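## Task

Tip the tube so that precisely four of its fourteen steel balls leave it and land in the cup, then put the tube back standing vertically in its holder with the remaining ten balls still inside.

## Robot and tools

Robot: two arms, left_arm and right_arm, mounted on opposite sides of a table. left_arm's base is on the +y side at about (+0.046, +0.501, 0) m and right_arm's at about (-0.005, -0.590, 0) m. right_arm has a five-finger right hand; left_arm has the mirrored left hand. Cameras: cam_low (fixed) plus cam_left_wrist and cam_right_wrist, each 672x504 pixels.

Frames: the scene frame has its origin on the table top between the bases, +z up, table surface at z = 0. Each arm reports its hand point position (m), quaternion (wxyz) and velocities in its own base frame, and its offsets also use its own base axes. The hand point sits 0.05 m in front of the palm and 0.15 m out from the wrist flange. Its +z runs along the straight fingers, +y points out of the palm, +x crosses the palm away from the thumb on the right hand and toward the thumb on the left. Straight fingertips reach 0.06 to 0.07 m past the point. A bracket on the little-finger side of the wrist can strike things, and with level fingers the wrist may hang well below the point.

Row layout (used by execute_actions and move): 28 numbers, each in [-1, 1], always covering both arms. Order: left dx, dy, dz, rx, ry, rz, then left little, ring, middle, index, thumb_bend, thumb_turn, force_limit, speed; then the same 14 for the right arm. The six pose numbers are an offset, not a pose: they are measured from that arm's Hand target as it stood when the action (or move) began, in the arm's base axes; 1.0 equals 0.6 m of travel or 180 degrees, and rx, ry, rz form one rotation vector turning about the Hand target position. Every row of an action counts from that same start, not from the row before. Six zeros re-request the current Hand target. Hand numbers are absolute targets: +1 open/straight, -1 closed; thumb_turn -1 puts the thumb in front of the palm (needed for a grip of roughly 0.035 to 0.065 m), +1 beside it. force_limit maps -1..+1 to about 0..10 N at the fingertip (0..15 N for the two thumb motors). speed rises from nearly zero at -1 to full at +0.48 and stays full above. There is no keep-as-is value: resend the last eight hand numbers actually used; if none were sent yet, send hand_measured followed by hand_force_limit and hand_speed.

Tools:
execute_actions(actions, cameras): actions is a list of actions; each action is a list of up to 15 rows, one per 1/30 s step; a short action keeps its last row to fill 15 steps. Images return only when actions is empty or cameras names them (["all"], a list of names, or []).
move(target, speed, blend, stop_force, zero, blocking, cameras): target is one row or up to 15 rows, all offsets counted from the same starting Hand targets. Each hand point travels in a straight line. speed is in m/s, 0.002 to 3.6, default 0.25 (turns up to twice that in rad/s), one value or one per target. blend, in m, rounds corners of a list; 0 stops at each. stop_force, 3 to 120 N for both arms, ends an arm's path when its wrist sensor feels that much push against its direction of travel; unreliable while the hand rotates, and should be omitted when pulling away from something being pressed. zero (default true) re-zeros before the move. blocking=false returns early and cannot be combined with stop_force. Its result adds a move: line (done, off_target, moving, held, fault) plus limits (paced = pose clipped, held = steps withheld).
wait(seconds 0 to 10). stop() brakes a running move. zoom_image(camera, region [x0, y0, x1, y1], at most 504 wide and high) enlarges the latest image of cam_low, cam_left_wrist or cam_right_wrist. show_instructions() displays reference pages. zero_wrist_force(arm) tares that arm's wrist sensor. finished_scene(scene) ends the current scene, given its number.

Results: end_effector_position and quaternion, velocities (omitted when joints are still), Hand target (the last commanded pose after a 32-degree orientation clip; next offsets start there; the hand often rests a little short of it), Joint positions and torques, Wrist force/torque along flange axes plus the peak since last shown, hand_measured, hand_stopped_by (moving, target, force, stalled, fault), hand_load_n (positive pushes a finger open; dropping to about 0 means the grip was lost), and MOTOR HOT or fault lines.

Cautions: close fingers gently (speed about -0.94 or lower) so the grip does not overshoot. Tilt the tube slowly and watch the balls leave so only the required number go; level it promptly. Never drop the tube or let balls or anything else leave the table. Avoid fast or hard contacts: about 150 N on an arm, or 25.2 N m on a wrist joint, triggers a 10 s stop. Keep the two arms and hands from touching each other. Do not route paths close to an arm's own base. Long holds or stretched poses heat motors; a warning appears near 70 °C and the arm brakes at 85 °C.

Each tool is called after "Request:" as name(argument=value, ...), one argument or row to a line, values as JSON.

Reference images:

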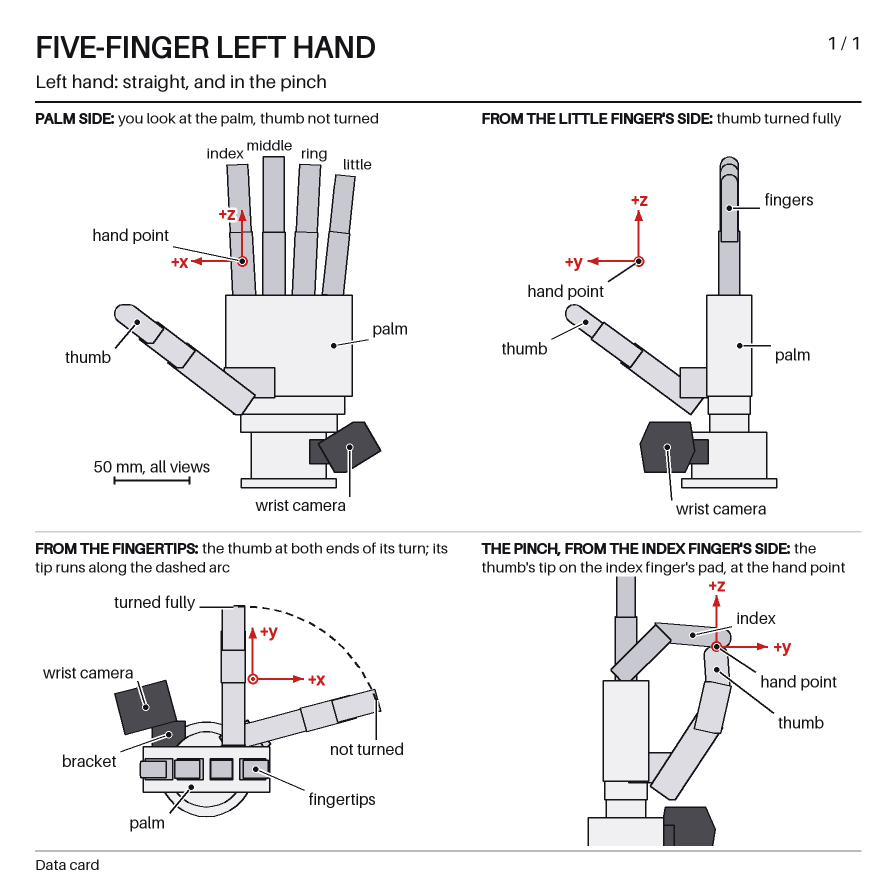

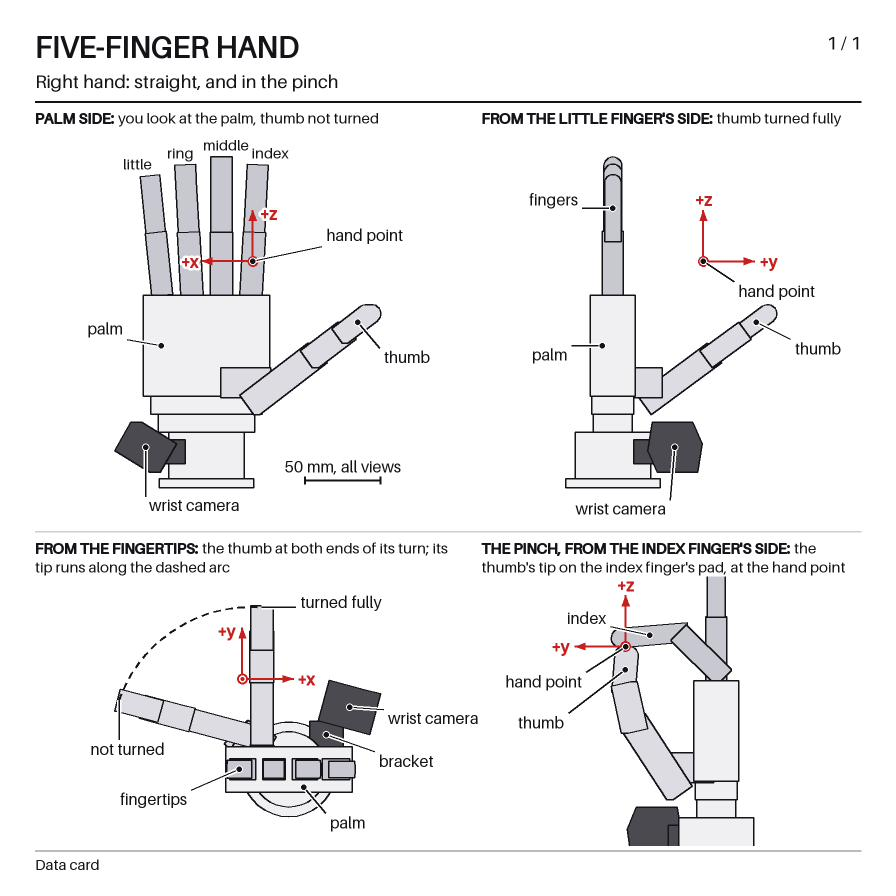

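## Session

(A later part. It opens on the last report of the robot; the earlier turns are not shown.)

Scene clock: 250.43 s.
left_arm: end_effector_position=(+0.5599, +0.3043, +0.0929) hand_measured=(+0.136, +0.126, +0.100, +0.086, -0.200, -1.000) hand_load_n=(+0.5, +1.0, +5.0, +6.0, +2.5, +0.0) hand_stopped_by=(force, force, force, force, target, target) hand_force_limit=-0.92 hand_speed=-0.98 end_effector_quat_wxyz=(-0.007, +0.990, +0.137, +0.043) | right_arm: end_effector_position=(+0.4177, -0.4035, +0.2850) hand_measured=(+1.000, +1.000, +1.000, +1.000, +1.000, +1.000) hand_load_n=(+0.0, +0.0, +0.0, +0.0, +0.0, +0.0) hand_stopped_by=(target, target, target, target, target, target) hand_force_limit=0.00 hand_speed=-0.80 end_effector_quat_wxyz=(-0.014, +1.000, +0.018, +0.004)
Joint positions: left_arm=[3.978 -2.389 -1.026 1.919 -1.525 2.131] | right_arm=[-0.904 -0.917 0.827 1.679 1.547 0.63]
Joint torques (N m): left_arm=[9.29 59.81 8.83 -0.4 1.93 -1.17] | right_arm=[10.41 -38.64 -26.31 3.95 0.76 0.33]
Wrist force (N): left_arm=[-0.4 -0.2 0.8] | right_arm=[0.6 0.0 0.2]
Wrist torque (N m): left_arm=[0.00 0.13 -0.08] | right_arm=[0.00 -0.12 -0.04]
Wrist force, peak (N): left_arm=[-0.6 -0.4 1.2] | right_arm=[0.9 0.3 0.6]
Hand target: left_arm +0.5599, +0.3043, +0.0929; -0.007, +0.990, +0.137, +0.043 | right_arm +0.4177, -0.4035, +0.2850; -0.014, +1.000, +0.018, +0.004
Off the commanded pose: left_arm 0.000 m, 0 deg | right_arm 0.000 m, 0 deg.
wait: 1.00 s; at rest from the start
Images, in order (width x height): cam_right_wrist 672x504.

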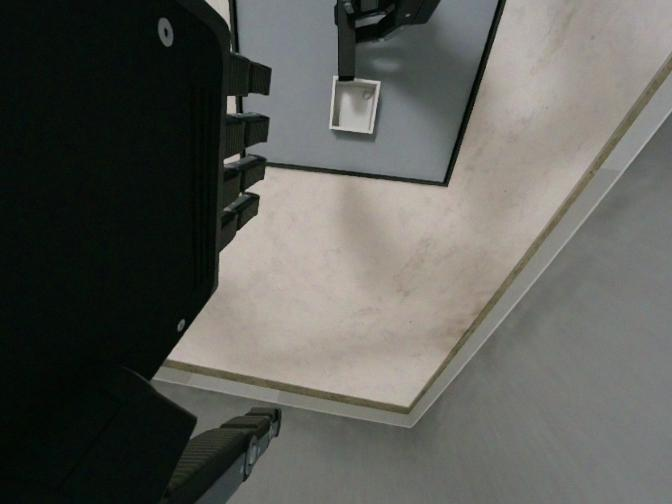

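Request:
execute_actions(
  actions=[
    [[0,0,0,-0.00544,0.01933,0,0.1,0.1,-0.25,-0.25,-0.2,-1,-0.92,-0.985,0,0,0,0,0,0,1,1,1,1,1,1,0,-0.8],[0,0,0,-0.01361,0.04832,0,0.1,0.1,-0.25,-0.25,-0.2,-1,-0.92,-0.985,0,0,0,0,0,0,1,1,1,1,1,1,0,-0.8],[0,0,0,-0.01815,0.06443,0,0.1,0.1,-0.25,-0.25,-0.2,-1,-0.92,-0.985,0,0,0,0,0,0,1,1,1,1,1,1,0,-0.8]],
    [[0,0,0,0.00544,-0.01933,0,0.1,0.1,-0.25,-0.25,-0.2,-1,-0.92,-0.985,0,0,0,0,0,0,1,1,1,1,1,1,0,-0.8],[0,0,0,0.01361,-0.04832,0,0.1,0.1,-0.25,-0.25,-0.2,-1,-0.92,-0.985,0,0,0,0,0,0,1,1,1,1,1,1,0,-0.8],[0,0,0,0.01815,-0.06443,0,0.1,0.1,-0.25,-0.25,-0.2,-1,-0.92,-0.985,0,0,0,0,0,0,1,1,1,1,1,1,0,-0.8]],
  ],
  cameras=[],
)

Request:
wait(
  seconds=1.5,
  cameras=["cam_right_wrist"],
)

Request:
zoom_image(
  camera="cam_right_wrist",
  region=[325, 65, 385, 140],
)

Scene clock: 279.13 s.
left_arm: end_effector_position=(+0.5599, +0.3042, +0.0929) hand_measured=(+0.136, +0.126, +0.100, +0.086, -0.200, -1.000) hand_load_n=(+0.0, +0.5, +5.5, +6.0, +2.5, +0.0) hand_stopped_by=(force, force, force, force, target, target) hand_force_limit=-0.92 hand_speed=-0.98 end_effector_quat_wxyz=(-0.007, +0.990, +0.137, +0.043) | right_arm: end_effector_position=(+0.4177, -0.4035, +0.2850) hand_measured=(+1.000, +1.000, +1.000, +1.000, +1.000, +1.000) hand_load_n=(+0.0, +0.0, +0.0, +0.0, +0.0, +0.0) hand_stopped_by=(target, target, target, target, target, target) hand_force_limit=0.00 hand_speed=-0.80 end_effector_quat_wxyz=(-0.014, +1.000, +0.018, +0.004)
Joint positions: left_arm=[3.978 -2.389 -1.026 1.919 -1.525 2.131] | right_arm=[-0.904 -0.917 0.827 1.679 1.547 0.63]
Joint torques (N m): left_arm=[8.89 59.42 8.68 -0.01 1.75 1.85] | right_arm=[10.57 -39.66 -26.63 3.8 0.57 0.07]
Wrist force (N): left_arm=[-0.2 -0.1 0.8] | right_arm=[0.5 0.2 0.2]
Wrist torque (N m): left_arm=[-0.01 0.08 -0.06] | right_arm=[0.03 -0.10 -0.04]
Wrist force, peak (N): left_arm=[1.2 0.4 2.6] | right_arm=[0.8 0.0 0.7]
Hand target: left_arm +0.5599, +0.3043, +0.0929; -0.007, +0.990, +0.137, +0.043 | right_arm +0.4177, -0.4035, +0.2850; -0.014, +1.000, +0.018, +0.004
Off the commanded pose: left_arm 0.000 m, 0 deg | right_arm 0.000 m, 0 deg.
Step readings (end_effector_position of left_arm | right_arm):
0: (+0.5599, +0.3043, +0.0929) | (+0.4177, -0.4035, +0.2850)
1: (+0.5599, +0.3043, +0.0929) | (+0.4177, -0.4035, +0.2850)
2: (+0.5600, +0.3042, +0.0922) | (+0.4177, -0.4035, +0.2850)
4: (+0.5602, +0.3036, +0.0899) | (+0.4177, -0.4035, +0.2850)
8: (+0.5593, +0.3034, +0.0919) | (+0.4177, -0.4035, +0.2850)
15: (+0.5598, +0.3041, +0.0929) | (+0.4177, -0.4035, +0.2850)
16: (+0.5598, +0.3042, +0.0929) | (+0.4177, -0.4035, +0.2850)
17: (+0.5599, +0.3044, +0.0939) | (+0.4177, -0.4035, +0.2850)
19: (+0.5598, +0.3049, +0.0969) | (+0.4177, -0.4035, +0.2850)
23: (+0.5593, +0.3037, +0.0950) | (+0.4177, -0.4035, +0.2850)
30: (+0.5599, +0.3042, +0.0931) | (+0.4177, -0.4035, +0.2850)
No camera images: "cameras" was empty.

Scene clock: 280.63 s.
left_arm: end_effector_position=(+0.5599, +0.3043, +0.0929) hand_measured=(+0.136, +0.126, +0.100, +0.086, -0.200, -1.000) hand_load_n=(+0.5, +0.5, +5.0, +6.5, +2.5, +0.0) hand_stopped_by=(force, force, force, force, target, target) hand_force_limit=-0.92 hand_speed=-0.98 end_effector_quat_wxyz=(-0.007, +0.990, +0.137, +0.043) | right_arm: end_effector_position=(+0.4177, -0.4035, +0.2850) hand_measured=(+1.000, +1.000, +1.000, +1.000, +1.000, +1.000) hand_load_n=(+0.0, +0.0, +0.0, +0.0, +0.0, +0.0) hand_stopped_by=(target, target, target, target, target, target) hand_force_limit=0.00 hand_speed=-0.80 end_effector_quat_wxyz=(-0.014, +1.000, +0.018, +0.004)
Joint positions: left_arm=[3.978 -2.389 -1.026 1.919 -1.525 2.131] | right_arm=[-0.904 -0.917 0.827 1.679 1.547 0.63]
Joint torques (N m): left_arm=[9.26 60 8.64 -0.28 1.91 0.03] | right_arm=[10.33 -40.26 -26.65 4.06 0.76 0.16]
Wrist force (N): left_arm=[-0.3 -0.2 1.0] | right_arm=[0.5 0.2 0.5]
Wrist torque (N m): left_arm=[-0.03 0.12 -0.07] | right_arm=[0.01 -0.12 -0.04]
Wrist force, peak (N): left_arm=[-0.6 -0.2 1.2] | right_arm=[1.0 -0.2 0.1]
Hand target: left_arm +0.5599, +0.3043, +0.0929; -0.007, +0.990, +0.137, +0.043 | right_arm +0.4177, -0.4035, +0.2850; -0.014, +1.000, +0.018, +0.004
Off the commanded pose: left_arm 0.000 m, 0 deg | right_arm 0.000 m, 0 deg.
wait: 1.50 s; at rest by 0.17 s
Images, in order (width x height): cam_right_wrist 672x504.

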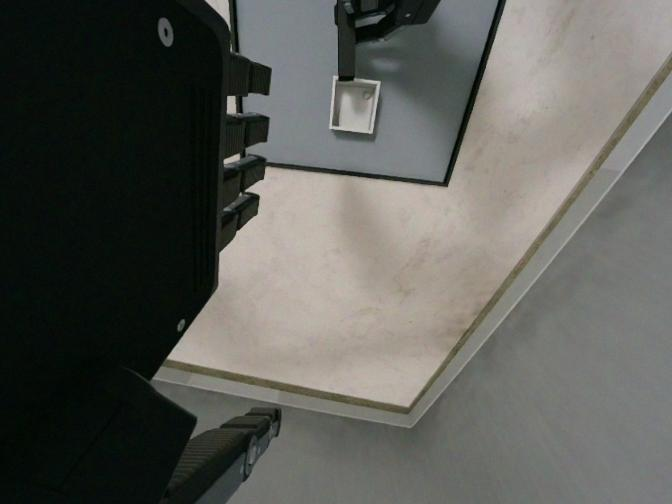

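Scaled by 6.720 from the camera's 672x504 image, which has a finer 960x720 frame.

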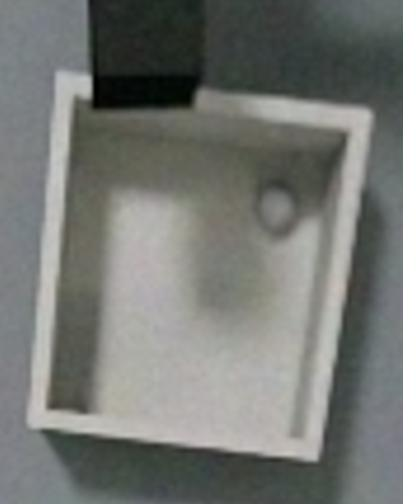

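Request:
execute_actions(
  actions=[
    [[0,0,0,-0.00556,0.01973,0,0.1,0.1,-0.25,-0.25,-0.2,-1,-0.92,-0.985,0,0,0,0,0,0,1,1,1,1,1,1,0,-0.8],[0,0,0,-0.01389,0.04933,0,0.1,0.1,-0.25,-0.25,-0.2,-1,-0.92,-0.985,0,0,0,0,0,0,1,1,1,1,1,1,0,-0.8],[0,0,0,-0.01852,0.06577,0,0.1,0.1,-0.25,-0.25,-0.2,-1,-0.92,-0.985,0,0,0,0,0,0,1,1,1,1,1,1,0,-0.8]],
    [[0,0,0,0.00556,-0.01973,0,0.1,0.1,-0.25,-0.25,-0.2,-1,-0.92,-0.985,0,0,0,0,0,0,1,1,1,1,1,1,0,-0.8],[0,0,0,0.01389,-0.04933,0,0.1,0.1,-0.25,-0.25,-0.2,-1,-0.92,-0.985,0,0,0,0,0,0,1,1,1,1,1,1,0,-0.8],[0,0,0,0.01852,-0.06577,0,0.1,0.1,-0.25,-0.25,-0.2,-1,-0.92,-0.985,0,0,0,0,0,0,1,1,1,1,1,1,0,-0.8]],
  ],
  cameras=["cam_right_wrist"],
)

Request:
zoom_image(
  camera="cam_right_wrist",
  region=[325, 65, 385, 140],
)

Scene clock: 288.00 s.
left_arm: end_effector_position=(+0.5599, +0.3043, +0.0929) hand_measured=(+0.136, +0.126, +0.100, +0.086, -0.200, -1.000) hand_load_n=(+0.5, +1.0, +5.0, +6.0, +2.5, +0.0) hand_stopped_by=(force, force, force, force, target, target) hand_force_limit=-0.92 hand_speed=-0.98 end_effector_quat_wxyz=(-0.007, +0.990, +0.137, +0.043) | right_arm: end_effector_position=(+0.4177, -0.4035, +0.2850) hand_measured=(+1.000, +1.000, +1.000, +1.000, +1.000, +1.000) hand_load_n=(+0.0, +0.0, +0.0, +0.5, +0.0, +0.0) hand_stopped_by=(target, target, target, target, target, target) hand_force_limit=0.00 hand_speed=-0.80 end_effector_quat_wxyz=(-0.014, +1.000, +0.018, +0.004)
Joint positions: left_arm=[3.978 -2.389 -1.026 1.919 -1.525 2.131] | right_arm=[-0.904 -0.917 0.827 1.679 1.547 0.63]
Joint torques (N m): left_arm=[9.06 59.67 8.49 -0.28 1.82 1.48] | right_arm=[10.41 -40.81 -26.33 3.92 0.65 0.09]
Wrist force (N): left_arm=[-0.4 -0.2 1.0] | right_arm=[0.5 0.3 0.5]
Wrist torque (N m): left_arm=[-0.02 0.13 -0.08] | right_arm=[0.03 -0.10 -0.04]
Wrist force, peak (N): left_arm=[1.0 0.4 2.6] | right_arm=[1.2 0.2 0.3]
Hand target: left_arm +0.5599, +0.3043, +0.0929; -0.007, +0.990, +0.137, +0.043 | right_arm +0.4177, -0.4035, +0.2850; -0.014, +1.000, +0.018, +0.004
Off the commanded pose: left_arm 0.000 m, 0 deg | right_arm 0.000 m, 0 deg.
Step readings (end_effector_position of left_arm | right_arm):
0: (+0.5599, +0.3043, +0.0929) | (+0.4177, -0.4035, +0.2850)
1: (+0.5599, +0.3043, +0.0929) | (+0.4177, -0.4035, +0.2850)
2: (+0.5600, +0.3041, +0.0922) | (+0.4177, -0.4035, +0.2850)
4: (+0.5602, +0.3035, +0.0898) | (+0.4177, -0.4035, +0.2850)
8: (+0.5592, +0.3034, +0.0919) | (+0.4177, -0.4035, +0.2850)
15: (+0.5598, +0.3041, +0.0929) | (+0.4177, -0.4035, +0.2850)
16: (+0.5598, +0.3041, +0.0929) | (+0.4177, -0.4035, +0.2850)
17: (+0.5599, +0.3044, +0.0940) | (+0.4177, -0.4035, +0.2850)
19: (+0.5598, +0.3049, +0.0971) | (+0.4177, -0.4035, +0.2850)
23: (+0.5593, +0.3037, +0.0951) | (+0.4177, -0.4035, +0.2850)
30: (+0.5599, +0.3042, +0.0931) | (+0.4177, -0.4035, +0.2850)
Images, in order (width x height): cam_right_wrist 672x504.

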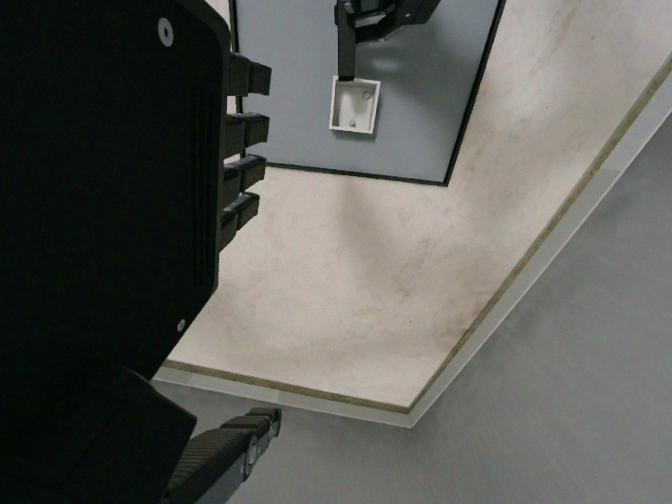

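Scaled by 6.720 from the camera's 672x504 image, which has a finer 960x720 frame.

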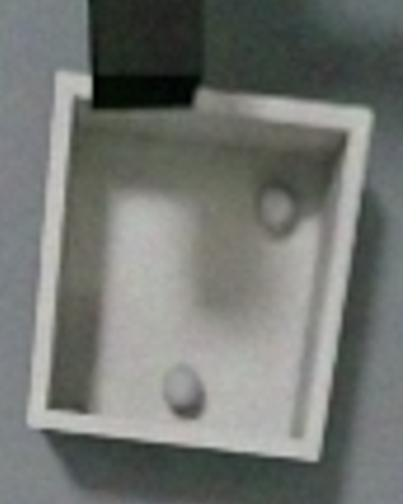

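Request:
execute_actions(
  actions=[
    [[0,0,0,-0.00567,0.02013,0,0.1,0.1,-0.25,-0.25,-0.2,-1,-0.92,-0.985,0,0,0,0,0,0,1,1,1,1,1,1,0,-0.8],[0,0,0,-0.01418,0.05033,0,0.1,0.1,-0.25,-0.25,-0.2,-1,-0.92,-0.985,0,0,0,0,0,0,1,1,1,1,1,1,0,-0.8],[0,0,0,-0.0189,0.06711,0,0.1,0.1,-0.25,-0.25,-0.2,-1,-0.92,-0.985,0,0,0,0,0,0,1,1,1,1,1,1,0,-0.8]],
    [[0,0,0,0.00567,-0.02013,0,0.1,0.1,-0.25,-0.25,-0.2,-1,-0.92,-0.985,0,0,0,0,0,0,1,1,1,1,1,1,0,-0.8],[0,0,0,0.01418,-0.05033,0,0.1,0.1,-0.25,-0.25,-0.2,-1,-0.92,-0.985,0,0,0,0,0,0,1,1,1,1,1,1,0,-0.8],[0,0,0,0.0189,-0.06711,0,0.1,0.1,-0.25,-0.25,-0.2,-1,-0.92,-0.985,0,0,0,0,0,0,1,1,1,1,1,1,0,-0.8]],
  ],
  cameras=["cam_right_wrist"],
)

Request:
zoom_image(
  camera="cam_right_wrist",
  region=[325, 65, 385, 140],
)

Scene clock: 294.60 s.
left_arm: end_effector_position=(+0.5599, +0.3042, +0.0929) hand_measured=(+0.136, +0.126, +0.100, +0.086, -0.200, -1.000) hand_load_n=(+0.0, +1.0, +5.0, +6.0, +2.5, +0.0) hand_stopped_by=(force, force, force, force, target, target) hand_force_limit=-0.92 hand_speed=-0.98 end_effector_quat_wxyz=(-0.007, +0.990, +0.137, +0.043) | right_arm: end_effector_position=(+0.4177, -0.4035, +0.2850) hand_measured=(+1.000, +1.000, +1.000, +1.000, +1.000, +1.000) hand_load_n=(+0.0, +0.0, +0.0, +0.0, +0.0, +0.0) hand_stopped_by=(target, target, target, target, target, target) hand_force_limit=0.00 hand_speed=-0.80 end_effector_quat_wxyz=(-0.014, +1.000, +0.018, +0.004)
Joint positions: left_arm=[3.978 -2.389 -1.026 1.919 -1.525 2.131] | right_arm=[-0.904 -0.917 0.827 1.679 1.547 0.63]
Joint torques (N m): left_arm=[8.99 59.6 8.54 -0.47 1.85 1.1] | right_arm=[9.63 -37.76 -24.83 4.14 0.36 -0.11]
Wrist force (N): left_arm=[-0.3 -0.2 1.0] | right_arm=[0.5 0.2 0.4]
Wrist torque (N m): left_arm=[-0.04 0.12 -0.07] | right_arm=[0.03 -0.10 -0.04]
Wrist force, peak (N): left_arm=[-1.3 0.0 2.5] | right_arm=[1.0 0.5 0.3]
Hand target: left_arm +0.5599, +0.3043, +0.0929; -0.007, +0.990, +0.137, +0.043 | right_arm +0.4177, -0.4035, +0.2850; -0.014, +1.000, +0.018, +0.004
Off the commanded pose: left_arm 0.000 m, 0 deg | right_arm 0.000 m, 0 deg.
Step readings (end_effector_position of left_arm | right_arm):
0: (+0.5599, +0.3043, +0.0929) | (+0.4177, -0.4035, +0.2850)
1: (+0.5600, +0.3042, +0.0929) | (+0.4177, -0.4035, +0.2850)
2: (+0.5601, +0.3041, +0.0921) | (+0.4177, -0.4035, +0.2850)
4: (+0.5603, +0.3035, +0.0896) | (+0.4177, -0.4035, +0.2850)
8: (+0.5592, +0.3034, +0.0919) | (+0.4177, -0.4035, +0.2850)
15: (+0.5597, +0.3041, +0.0929) | (+0.4177, -0.4035, +0.2850)
16: (+0.5598, +0.3041, +0.0929) | (+0.4177, -0.4035, +0.2850)
17: (+0.5599, +0.3043, +0.0937) | (+0.4177, -0.4035, +0.2850)
19: (+0.5598, +0.3049, +0.0974) | (+0.4177, -0.4035, +0.2850)
23: (+0.5592, +0.3037, +0.0953) | (+0.4177, -0.4035, +0.2850)
30: (+0.5599, +0.3042, +0.0931) | (+0.4177, -0.4035, +0.2850)
Images, in order (width x height): cam_right_wrist 672x504.

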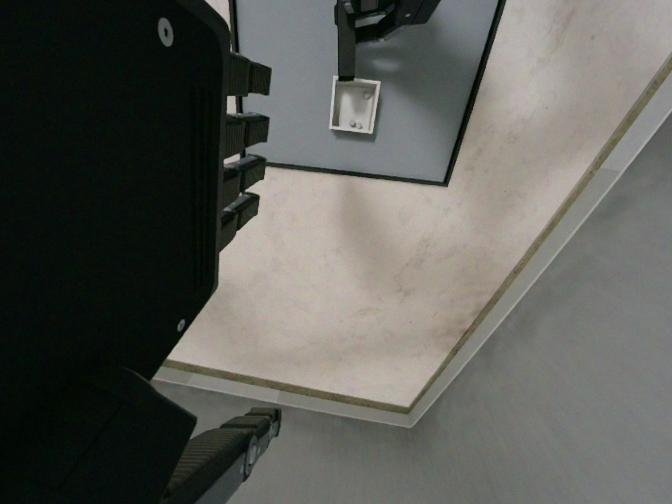

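Scaled by 6.720 from the camera's 672x504 image, which has a finer 960x720 frame.

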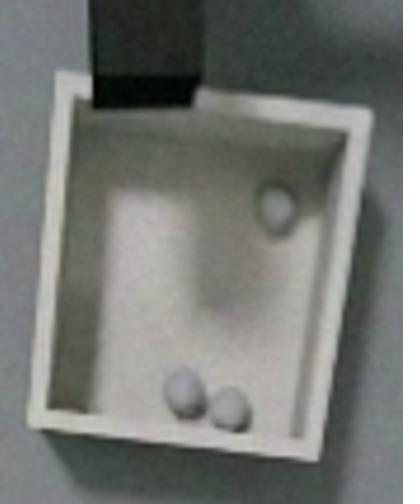

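Request:
execute_actions(
  actions=[
    [[0,0,0,-0.00574,0.02037,0,0.1,0.1,-0.25,-0.25,-0.2,-1,-0.92,-0.985,0,0,0,0,0,0,1,1,1,1,1,1,0,-0.8],[0,0,0,-0.01434,0.05093,0,0.1,0.1,-0.25,-0.25,-0.2,-1,-0.92,-0.985,0,0,0,0,0,0,1,1,1,1,1,1,0,-0.8],[0,0,0,-0.01913,0.06791,0,0.1,0.1,-0.25,-0.25,-0.2,-1,-0.92,-0.985,0,0,0,0,0,0,1,1,1,1,1,1,0,-0.8]],
    [[0,0,0,0.00574,-0.02037,0,0.1,0.1,-0.25,-0.25,-0.2,-1,-0.92,-0.985,0,0,0,0,0,0,1,1,1,1,1,1,0,-0.8],[0,0,0,0.01434,-0.05093,0,0.1,0.1,-0.25,-0.25,-0.2,-1,-0.92,-0.985,0,0,0,0,0,0,1,1,1,1,1,1,0,-0.8],[0,0,0,0.01913,-0.06791,0,0.1,0.1,-0.25,-0.25,-0.2,-1,-0.92,-0.985,0,0,0,0,0,0,1,1,1,1,1,1,0,-0.8]],
  ],
  cameras=["cam_right_wrist"],
)

Request:
zoom_image(
  camera="cam_right_wrist",
  region=[325, 65, 385, 140],
)

Scene clock: 300.70 s.
left_arm: end_effector_position=(+0.5599, +0.3042, +0.0929) hand_measured=(+0.136, +0.126, +0.100, +0.086, -0.200, -1.000) hand_load_n=(+0.0, +0.5, +5.0, +6.5, +2.5, +0.0) hand_stopped_by=(force, force, force, force, target, target) hand_force_limit=-0.92 hand_speed=-0.98 end_effector_quat_wxyz=(-0.007, +0.990, +0.137, +0.043) | right_arm: end_effector_position=(+0.4177, -0.4035, +0.2850) hand_measured=(+1.000, +1.000, +1.000, +1.000, +1.000, +1.000) hand_load_n=(+0.0, +0.0, +0.0, +0.0, -0.5, +0.0) hand_stopped_by=(target, target, target, target, target, target) hand_force_limit=0.00 hand_speed=-0.80 end_effector_quat_wxyz=(-0.014, +1.000, +0.018, +0.004)
Joint positions: left_arm=[3.978 -2.389 -1.026 1.919 -1.525 2.131] | right_arm=[-0.904 -0.917 0.827 1.679 1.547 0.63]
Joint torques (N m): left_arm=[9.84 59.32 7.66 -0.61 2.01 0.81] | right_arm=[10.05 -39.46 -26.19 4.16 0.5 -0.31]
Wrist force (N): left_arm=[-0.5 0.0 0.8] | right_arm=[0.6 0.1 0.1]
Wrist torque (N m): left_arm=[0.01 0.14 -0.09] | right_arm=[0.03 -0.11 -0.04]
Wrist force, peak (N): left_arm=[1.2 0.7 2.5] | right_arm=[0.8 0.2 0.6]
Hand target: left_arm +0.5599, +0.3043, +0.0929; -0.007, +0.990, +0.137, +0.043 | right_arm +0.4177, -0.4035, +0.2850; -0.014, +1.000, +0.018, +0.004
Off the commanded pose: left_arm 0.000 m, 0 deg | right_arm 0.000 m, 0 deg.
Step readings (end_effector_position of left_arm | right_arm):
0: (+0.5599, +0.3043, +0.0929) | (+0.4177, -0.4035, +0.2850)
1: (+0.5599, +0.3043, +0.0929) | (+0.4177, -0.4035, +0.2850)
2: (+0.5600, +0.3041, +0.0921) | (+0.4177, -0.4035, +0.2850)
4: (+0.5603, +0.3035, +0.0896) | (+0.4177, -0.4035, +0.2850)
8: (+0.5592, +0.3034, +0.0918) | (+0.4177, -0.4035, +0.2850)
15: (+0.5597, +0.3041, +0.0929) | (+0.4177, -0.4035, +0.2850)
16: (+0.5598, +0.3041, +0.0929) | (+0.4177, -0.4035, +0.2850)
17: (+0.5599, +0.3044, +0.0940) | (+0.4177, -0.4035, +0.2850)
19: (+0.5598, +0.3050, +0.0974) | (+0.4177, -0.4035, +0.2850)
23: (+0.5592, +0.3037, +0.0952) | (+0.4177, -0.4035, +0.2850)
30: (+0.5599, +0.3042, +0.0931) | (+0.4177, -0.4035, +0.2850)
Images, in order (width x height): cam_right_wrist 672x504.

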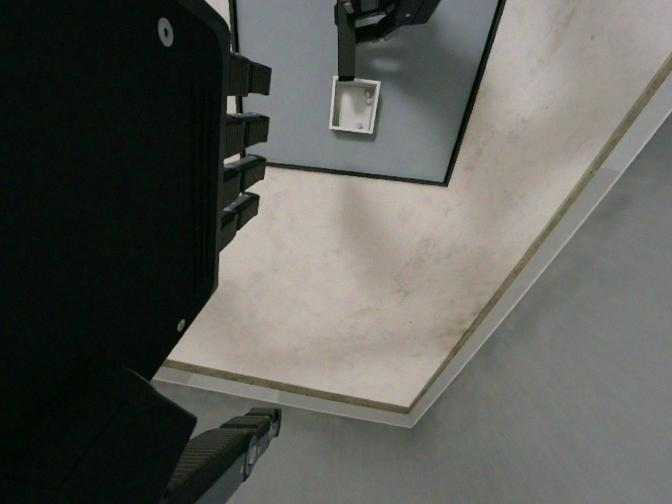

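Scaled by 6.720 from the camera's 672x504 image, which has a finer 960x720 frame.

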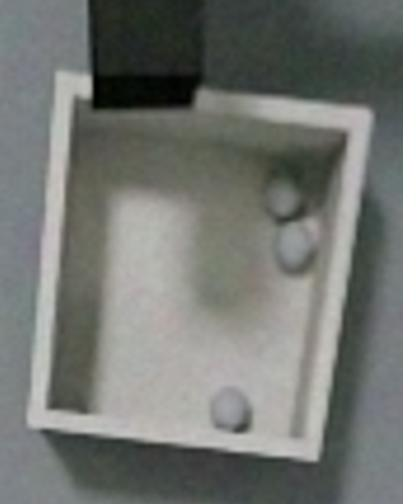

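Request:
wait(
  seconds=0.5,
  cameras=["all"],
)

Request:
zoom_image(
  camera="cam_right_wrist",
  region=[230, 0, 510, 200],
)

Request:
zoom_image(
  camera="cam_low",
  region=[290, 230, 450, 360],
)

Request:
zoom_image(
  camera="cam_right_wrist",
  region=[325, 65, 385, 140],
)

Scene clock: 309.50 s.
left_arm: end_effector_position=(+0.5599, +0.3043, +0.0929) hand_measured=(+0.136, +0.126, +0.100, +0.086, -0.200, -1.000) hand_load_n=(+0.5, +1.0, +5.0, +6.0, +2.5, +0.0) hand_stopped_by=(force, force, force, force, target, target) hand_force_limit=-0.92 hand_speed=-0.98 end_effector_quat_wxyz=(-0.007, +0.990, +0.137, +0.043) | right_arm: end_effector_position=(+0.4177, -0.4035, +0.2850) hand_measured=(+1.000, +1.000, +1.000, +1.000, +1.000, +1.000) hand_load_n=(+0.0, +0.0, +0.0, +0.0, +0.0, +0.0) hand_stopped_by=(target, target, target, target, target, target) hand_force_limit=0.00 hand_speed=-0.80 end_effector_quat_wxyz=(-0.014, +1.000, +0.018, +0.004)
Joint positions: left_arm=[3.978 -2.389 -1.026 1.919 -1.525 2.131] | right_arm=[-0.904 -0.917 0.827 1.679 1.547 0.63]
Joint torques (N m): left_arm=[10.23 59.63 8.45 -0.38 1.88 -1.68] | right_arm=[11.18 -39.5 -25.32 4.03 0.29 -0.51]
Wrist force (N): left_arm=[-0.4 -0.3 0.9] | right_arm=[0.6 0.1 0.4]
Wrist torque (N m): left_arm=[-0.04 0.12 -0.07] | right_arm=[0.00 -0.12 -0.04]
Wrist force, peak (N): left_arm=[-0.4 -0.5 1.1] | right_arm=[0.8 0.2 0.6]
Hand target: left_arm +0.5599, +0.3043, +0.0929; -0.007, +0.990, +0.137, +0.043 | right_arm +0.4177, -0.4035, +0.2850; -0.014, +1.000, +0.018, +0.004
Off the commanded pose: left_arm 0.000 m, 0 deg | right_arm 0.000 m, 0 deg.
wait: 0.50 s; at rest from the start

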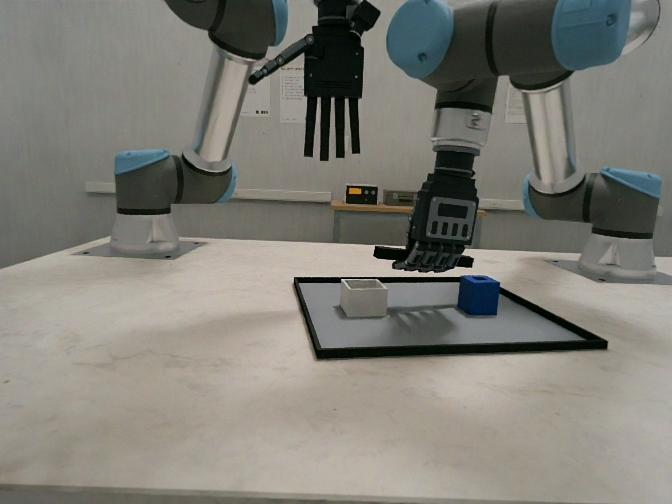

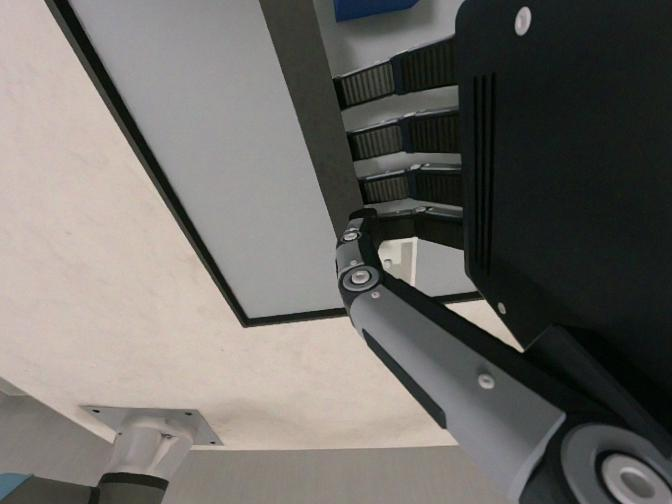

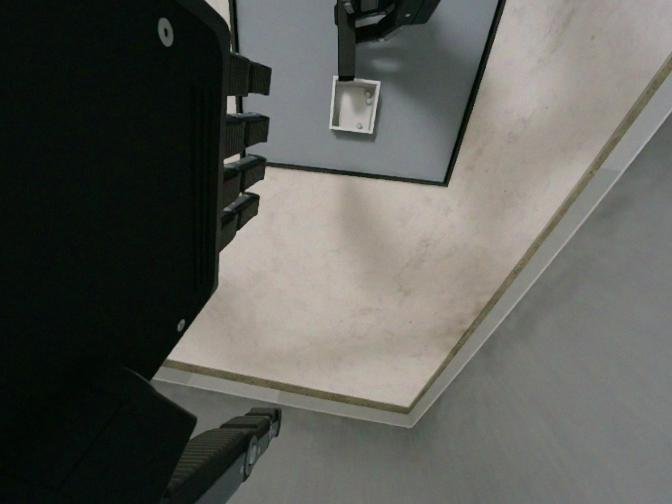

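Scaled by 1.800 from the camera's 672x504 image, which has a finer 960x720 frame.

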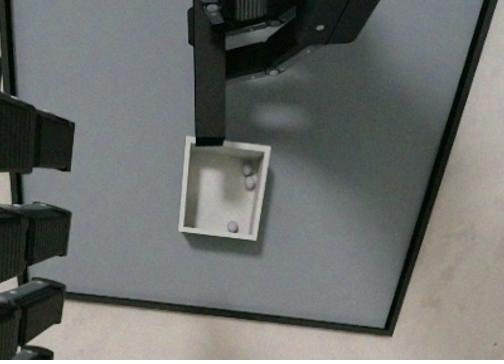

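Scaled by 3.150 from the camera's 672x504 image, which has a finer 960x720 frame.

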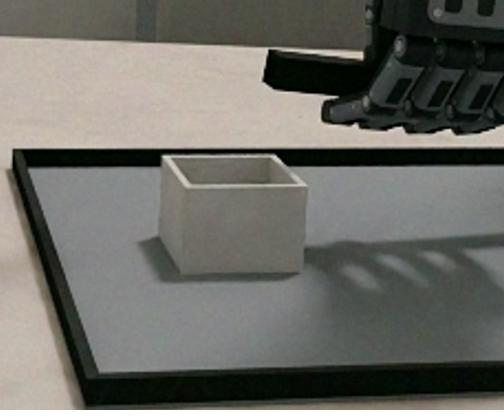

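Scaled by 6.720 from the camera's 672x504 image, which has a finer 960x720 frame.

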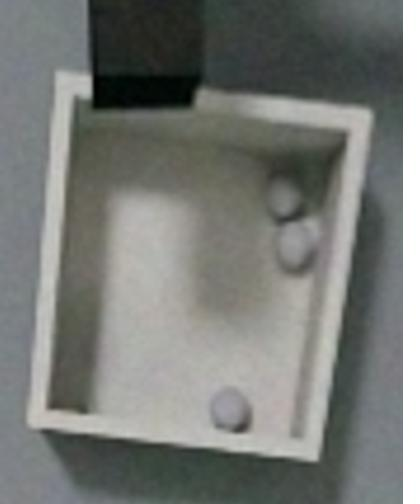

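Request:
zoom_image(
  camera="cam_left_wrist",
  region=[340, 215, 480, 320],
)

Scaled by 3.600 from the camera's 672x504 image, which has a finer 960x720 frame.

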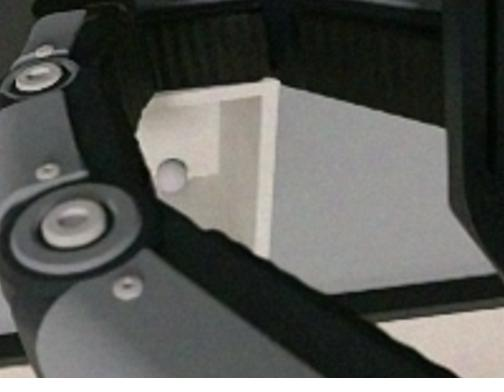

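Request:
execute_actions(
  actions=[
    [[0,0,0,-0.00578,0.02053,0,0.1,0.1,-0.25,-0.25,-0.2,-1,-0.92,-0.985,0,0,0,0,0,0,1,1,1,1,1,1,0,-0.8],[0,0,0,-0.01446,0.05133,0,0.1,0.1,-0.25,-0.25,-0.2,-1,-0.92,-0.985,0,0,0,0,0,0,1,1,1,1,1,1,0,-0.8],[0,0,0,-0.01928,0.06844,0,0.1,0.1,-0.25,-0.25,-0.2,-1,-0.92,-0.985,0,0,0,0,0,0,1,1,1,1,1,1,0,-0.8]],
    [[0,0,0,0.00578,-0.02053,0,0.1,0.1,-0.25,-0.25,-0.2,-1,-0.92,-0.985,0,0,0,0,0,0,1,1,1,1,1,1,0,-0.8],[0,0,0,0.01446,-0.05133,0,0.1,0.1,-0.25,-0.25,-0.2,-1,-0.92,-0.985,0,0,0,0,0,0,1,1,1,1,1,1,0,-0.8],[0,0,0,0.01928,-0.06844,0,0.1,0.1,-0.25,-0.25,-0.2,-1,-0.92,-0.985,0,0,0,0,0,0,1,1,1,1,1,1,0,-0.8]],
  ],
  cameras=["cam_right_wrist"],
)

Request:
zoom_image(
  camera="cam_right_wrist",
  region=[325, 65, 385, 140],
)

Scene clock: 327.90 s.
left_arm: end_effector_position=(+0.5599, +0.3042, +0.0929) hand_measured=(+0.136, +0.126, +0.100, +0.086, -0.200, -1.000) hand_load_n=(+0.5, +0.5, +5.0, +6.5, +2.0, -0.5) hand_stopped_by=(force, force, force, force, target, target) hand_force_limit=-0.92 hand_speed=-0.98 end_effector_quat_wxyz=(-0.007, +0.990, +0.137, +0.043) | right_arm: end_effector_position=(+0.4177, -0.4035, +0.2850) hand_measured=(+1.000, +1.000, +1.000, +1.000, +1.000, +1.000) hand_load_n=(+0.0, -0.5, +0.0, +0.0, +0.0, +0.0) hand_stopped_by=(target, target, target, target, target, target) hand_force_limit=0.00 hand_speed=-0.80 end_effector_quat_wxyz=(-0.014, +1.000, +0.018, +0.004)
Joint positions: left_arm=[3.978 -2.389 -1.026 1.919 -1.525 2.132] | right_arm=[-0.904 -0.917 0.827 1.679 1.547 0.63]
Joint torques (N m): left_arm=[9.86 58.49 8.43 -0.52 1.87 0.9] | right_arm=[10.79 -39.79 -25.99 4.27 0.17 -0.39]
Wrist force (N): left_arm=[-0.5 -0.2 0.9] | right_arm=[0.7 0.2 0.5]
Wrist torque (N m): left_arm=[-0.03 0.14 -0.08] | right_arm=[0.01 -0.13 -0.04]
Wrist force, peak (N): left_arm=[1.1 0.3 2.6] | right_arm=[0.7 0.0 0.9]
Hand target: left_arm +0.5599, +0.3043, +0.0929; -0.007, +0.990, +0.137, +0.043 | right_arm +0.4177, -0.4035, +0.2850; -0.014, +1.000, +0.018, +0.004
Off the commanded pose: left_arm 0.000 m, 0 deg | right_arm 0.000 m, 0 deg.
Step readings (end_effector_position of left_arm | right_arm):
0: (+0.5599, +0.3043, +0.0929) | (+0.4177, -0.4035, +0.2850)
1: (+0.5599, +0.3043, +0.0929) | (+0.4177, -0.4035, +0.2850)
2: (+0.5600, +0.3041, +0.0922) | (+0.4177, -0.4035, +0.2850)
4: (+0.5603, +0.3034, +0.0894) | (+0.4177, -0.4035, +0.2850)
8: (+0.5592, +0.3033, +0.0917) | (+0.4177, -0.4035, +0.2850)
15: (+0.5597, +0.3041, +0.0929) | (+0.4177, -0.4035, +0.2850)
16: (+0.5598, +0.3042, +0.0929) | (+0.4177, -0.4035, +0.2850)
17: (+0.5599, +0.3044, +0.0939) | (+0.4177, -0.4035, +0.2850)
19: (+0.5599, +0.3050, +0.0974) | (+0.4177, -0.4035, +0.2850)
23: (+0.5592, +0.3037, +0.0953) | (+0.4177, -0.4035, +0.2850)
30: (+0.5599, +0.3042, +0.0931) | (+0.4177, -0.4035, +0.2850)
Images, in order (width x height): cam_right_wrist 672x504.

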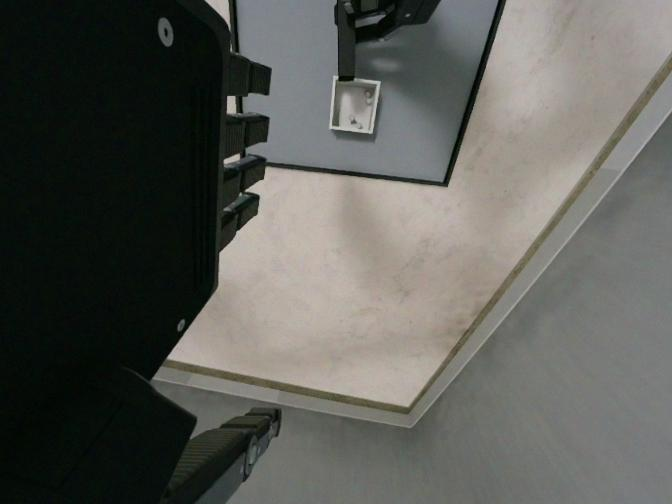

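Scaled by 6.720 from the camera's 672x504 image, which has a finer 960x720 frame.

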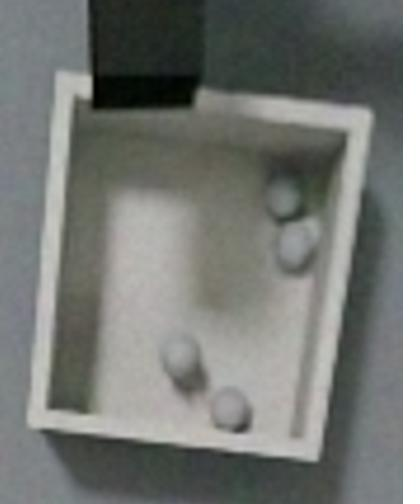

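Request:
move(
  target=[
    [-0.1093,0.0193,0.1783,0.0602,-0.2139,0,0.1,0.1,-0.25,-0.25,-0.2,-1,-0.92,-0.985,0,0,0,0,0,0,1,1,1,1,1,1,0,-0.8],
    [-0.1748,0.0470,0.245,0.1280,-0.4545,0,0.1,0.1,-0.25,-0.25,-0.2,-1,-0.92,-0.985,0,0,0,0,0,0,1,1,1,1,1,1,0,-0.8],
  ],
  blend=0.03,
  speed=0.2,
  cameras=["all"],
)

Request:
zoom_image(
  camera="cam_right_wrist",
  region=[325, 65, 385, 140],
)

Scene clock: 335.90 s.
left_arm: end_effector_position=(+0.4551, +0.3325, +0.2399) hand_measured=(+0.136, +0.126, +0.100, +0.086, -0.200, -1.000) hand_load_n=(+0.0, +0.5, +4.5, +6.0, +2.0, -0.5) hand_stopped_by=(force, force, force, force, target, target) hand_force_limit=-0.92 hand_speed=-0.98 end_effector_quat_wxyz=(-0.097, +0.700, +0.097, +0.700) | right_arm: end_effector_position=(+0.4177, -0.4035, +0.2850) hand_measured=(+1.000, +1.000, +1.000, +1.000, +1.000, +1.000) hand_load_n=(+0.0, +0.0, +0.0, +0.0, +0.0, +0.0) hand_stopped_by=(target, target, target, target, target, target) hand_force_limit=0.00 hand_speed=-0.80 end_effector_quat_wxyz=(-0.014, +1.000, +0.018, +0.004)
Joint positions: left_arm=[4.522 -1.741 -2.169 3.91 -0.466 1.571] | right_arm=[-0.904 -0.917 0.827 1.679 1.547 0.63]
Joint torques (N m): left_arm=[-9.55 15.96 7.29 2.6 -2.34 -2.06] | right_arm=[9.97 -40.08 -25.44 4.03 0.24 -0.65]
Wrist force (N): left_arm=[-1.8 0.0 0.4] | right_arm=[0.5 0.1 0.6]
Wrist torque (N m): left_arm=[0.02 0.26 0.05] | right_arm=[0.00 -0.11 -0.04]
Wrist force, peak (N): left_arm=[-1.9 0.0 0.4] | right_arm=[0.9 0.0 0.6]
Hand target: left_arm +0.4551, +0.3325, +0.2399; -0.097, +0.700, +0.097, +0.700 | right_arm +0.4177, -0.4035, +0.2850; -0.014, +1.000, +0.018, +0.004
Off the commanded pose: left_arm 0.000 m, 0 deg | right_arm 0.000 m, 0 deg.
move: done

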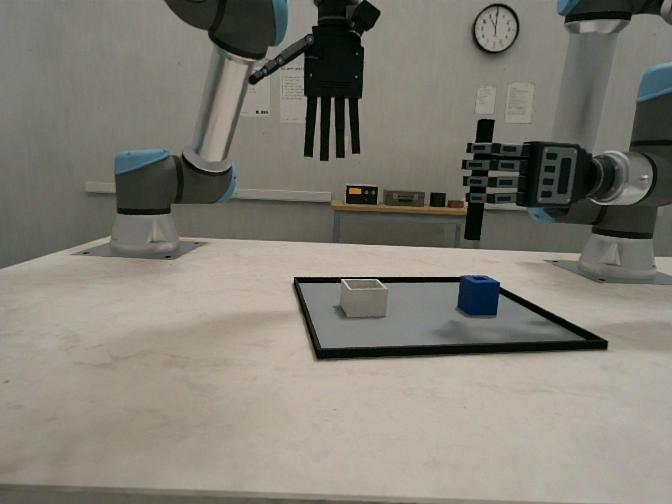

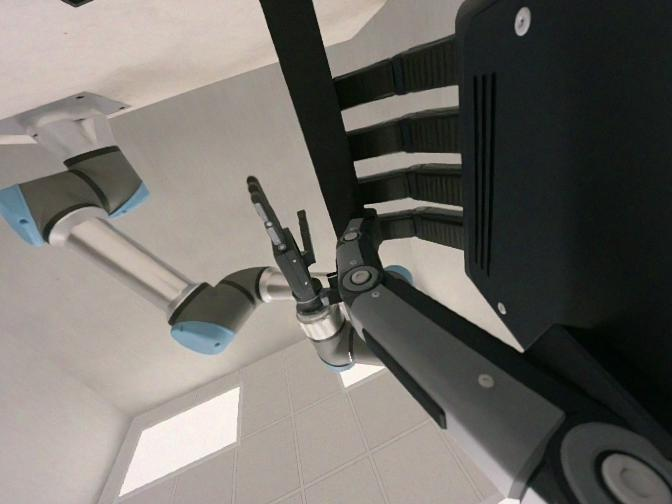

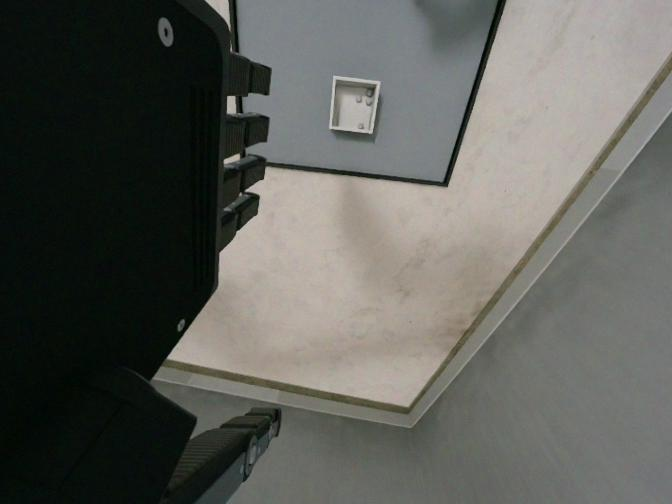

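Scaled by 6.720 from the camera's 672x504 image, which has a finer 960x720 frame.

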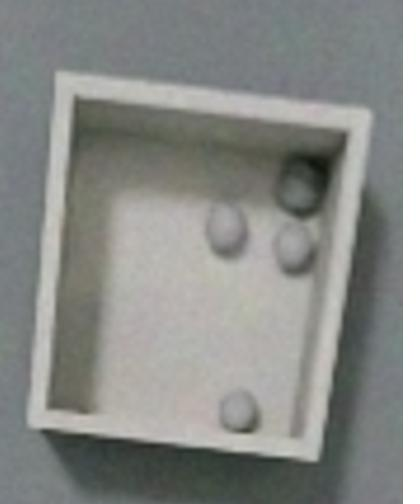

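Request:
wait(
  seconds=0.3,
  cameras=["cam_right_wrist"],
)

Request:
zoom_image(
  camera="cam_right_wrist",
  region=[325, 65, 385, 140],
)

Request:
zoom_image(
  camera="cam_right_wrist",
  region=[352, 80, 382, 110],
)

Scene clock: 340.10 s.
left_arm: end_effector_position=(+0.4551, +0.3325, +0.2399) hand_measured=(+0.136, +0.126, +0.100, +0.086, -0.200, -1.000) hand_load_n=(+0.0, +0.5, +4.5, +6.0, +1.5, -0.5) hand_stopped_by=(force, force, force, force, target, target) hand_force_limit=-0.92 hand_speed=-0.98 end_effector_quat_wxyz=(-0.097, +0.700, +0.097, +0.700) | right_arm: end_effector_position=(+0.4177, -0.4035, +0.2850) hand_measured=(+1.000, +1.000, +1.000, +1.000, +1.000, +1.000) hand_load_n=(+0.0, +0.0, +0.0, +0.0, +0.0, +0.0) hand_stopped_by=(target, target, target, target, target, target) hand_force_limit=0.00 hand_speed=-0.80 end_effector_quat_wxyz=(-0.014, +1.000, +0.018, +0.004)
Joint positions: left_arm=[4.522 -1.741 -2.169 3.91 -0.466 1.571] | right_arm=[-0.904 -0.917 0.827 1.679 1.547 0.63]
Joint torques (N m): left_arm=[-9.98 16.69 6.81 2.56 -2.27 -2.1] | right_arm=[10.25 -39.47 -25.39 3.96 0.29 -0.72]
Wrist force (N): left_arm=[-1.6 0.0 0.4] | right_arm=[0.6 0.2 0.7]
Wrist torque (N m): left_arm=[0.01 0.23 0.07] | right_arm=[0.00 -0.13 -0.04]
Wrist force, peak (N): left_arm=[-1.9 0.0 0.6] | right_arm=[0.8 0.0 0.7]
Hand target: left_arm +0.4551, +0.3325, +0.2399; -0.097, +0.700, +0.097, +0.700 | right_arm +0.4177, -0.4035, +0.2850; -0.014, +1.000, +0.018, +0.004
Off the commanded pose: left_arm 0.000 m, 0 deg | right_arm 0.000 m, 0 deg.
wait: 0.30 s; at rest from the start
Images, in order (width x height): cam_right_wrist 672x504.

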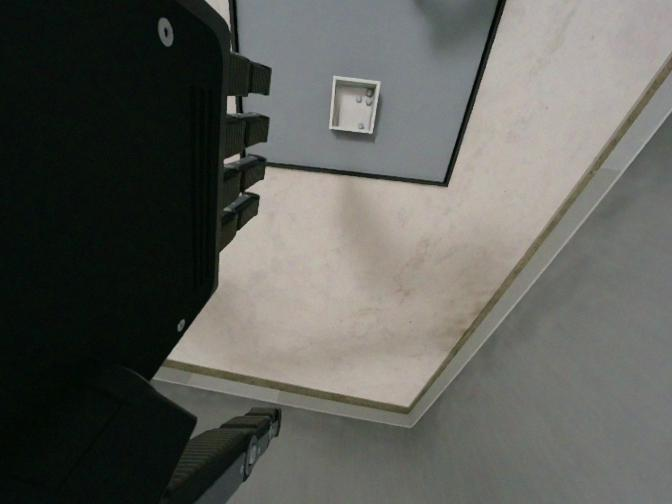

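Scaled by 6.720 from the camera's 672x504 image, which has a finer 960x720 frame.

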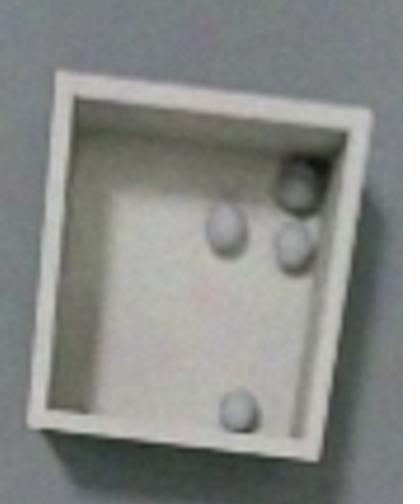

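Scaled by 16.800 from the camera's 672x504 image, which has a finer 960x720 frame.

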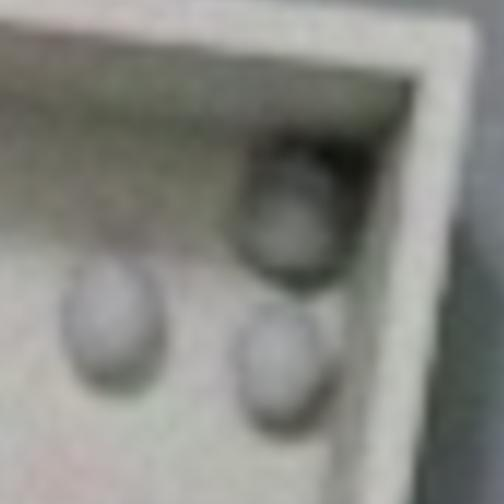

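Request:
move(
  target=[-0.0120,-0.0365,-0.0332,0,0,0.472,0.1,0.1,-0.25,-0.25,-0.2,-1,-0.92,-0.985,0,0,0,0,0,0,1,1,1,1,1,1,0,-0.8],
  speed=0.18,
  cameras=["all"],
)

Scene clock: 347.60 s.
left_arm: end_effector_position=(+0.4479, +0.3106, +0.2200) hand_measured=(+0.136, +0.126, +0.100, +0.086, -0.200, -1.000) hand_load_n=(+0.5, +0.5, +5.0, +6.0, +2.0, -0.5) hand_stopped_by=(force, force, force, force, target, target) hand_force_limit=-0.92 hand_speed=-0.98 end_effector_quat_wxyz=(+0.545, -0.451, -0.545, -0.451) | right_arm: end_effector_position=(+0.4177, -0.4035, +0.2850) hand_measured=(+1.000, +1.000, +1.000, +1.000, +1.000, +1.000) hand_load_n=(+0.0, +0.0, +0.0, +0.0, +0.0, +0.0) hand_stopped_by=(target, target, target, target, target, target) hand_force_limit=0.00 hand_speed=-0.80 end_effector_quat_wxyz=(-0.014, +1.000, +0.018, +0.004)
Joint positions: left_arm=[3.573 -1.903 -2.017 3.921 -2.898 1.572] | right_arm=[-0.904 -0.917 0.827 1.679 1.547 0.63]
Joint torques (N m): left_arm=[-10.26 23.61 23.21 -1.15 -2.22 -1.88] | right_arm=[9.25 -40.97 -25.36 3.98 0.04 -0.95]
Wrist force (N): left_arm=[-1.6 0.0 0.3] | right_arm=[0.4 0.1 0.3]
Wrist torque (N m): left_arm=[0.03 0.23 0.04] | right_arm=[0.02 -0.08 -0.05]
Wrist force, peak (N): left_arm=[-2.1 -0.1 0.2] | right_arm=[0.7 -0.1 0.9]
Hand target: left_arm +0.4479, +0.3106, +0.2200; +0.545, -0.451, -0.545, -0.451 | right_arm +0.4177, -0.4035, +0.2850; -0.014, +1.000, +0.018, +0.004
Off the commanded pose: left_arm 0.000 m, 0 deg | right_arm 0.000 m, 0 deg.
move: done

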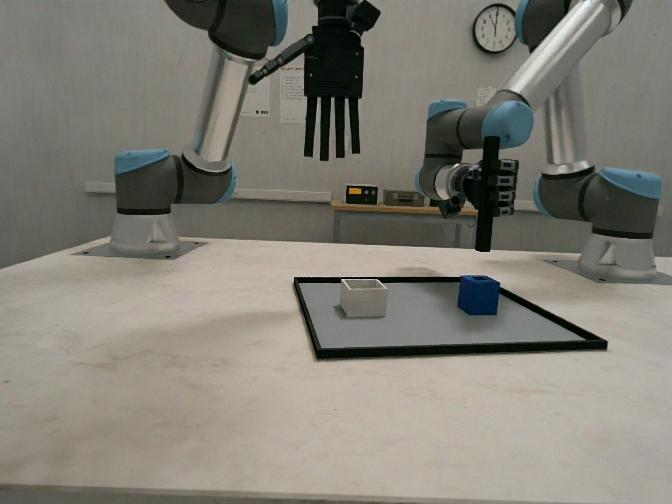

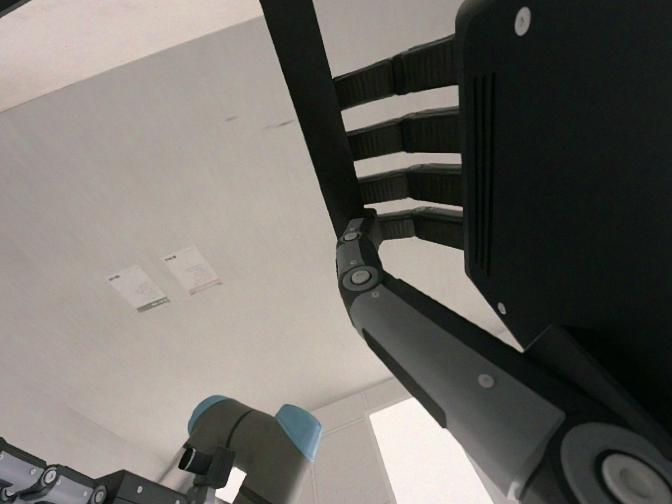

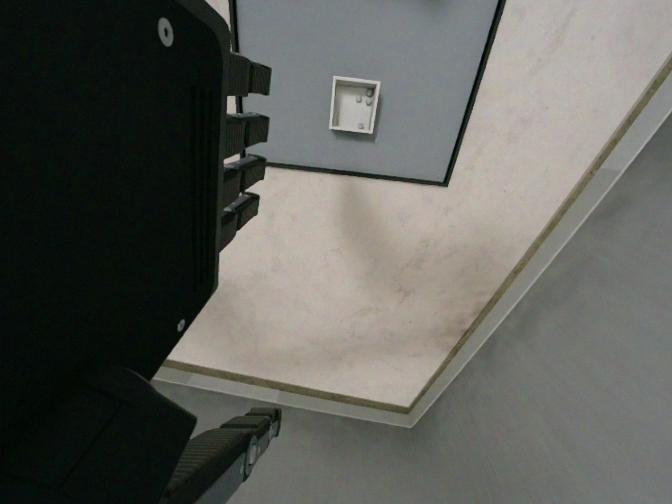

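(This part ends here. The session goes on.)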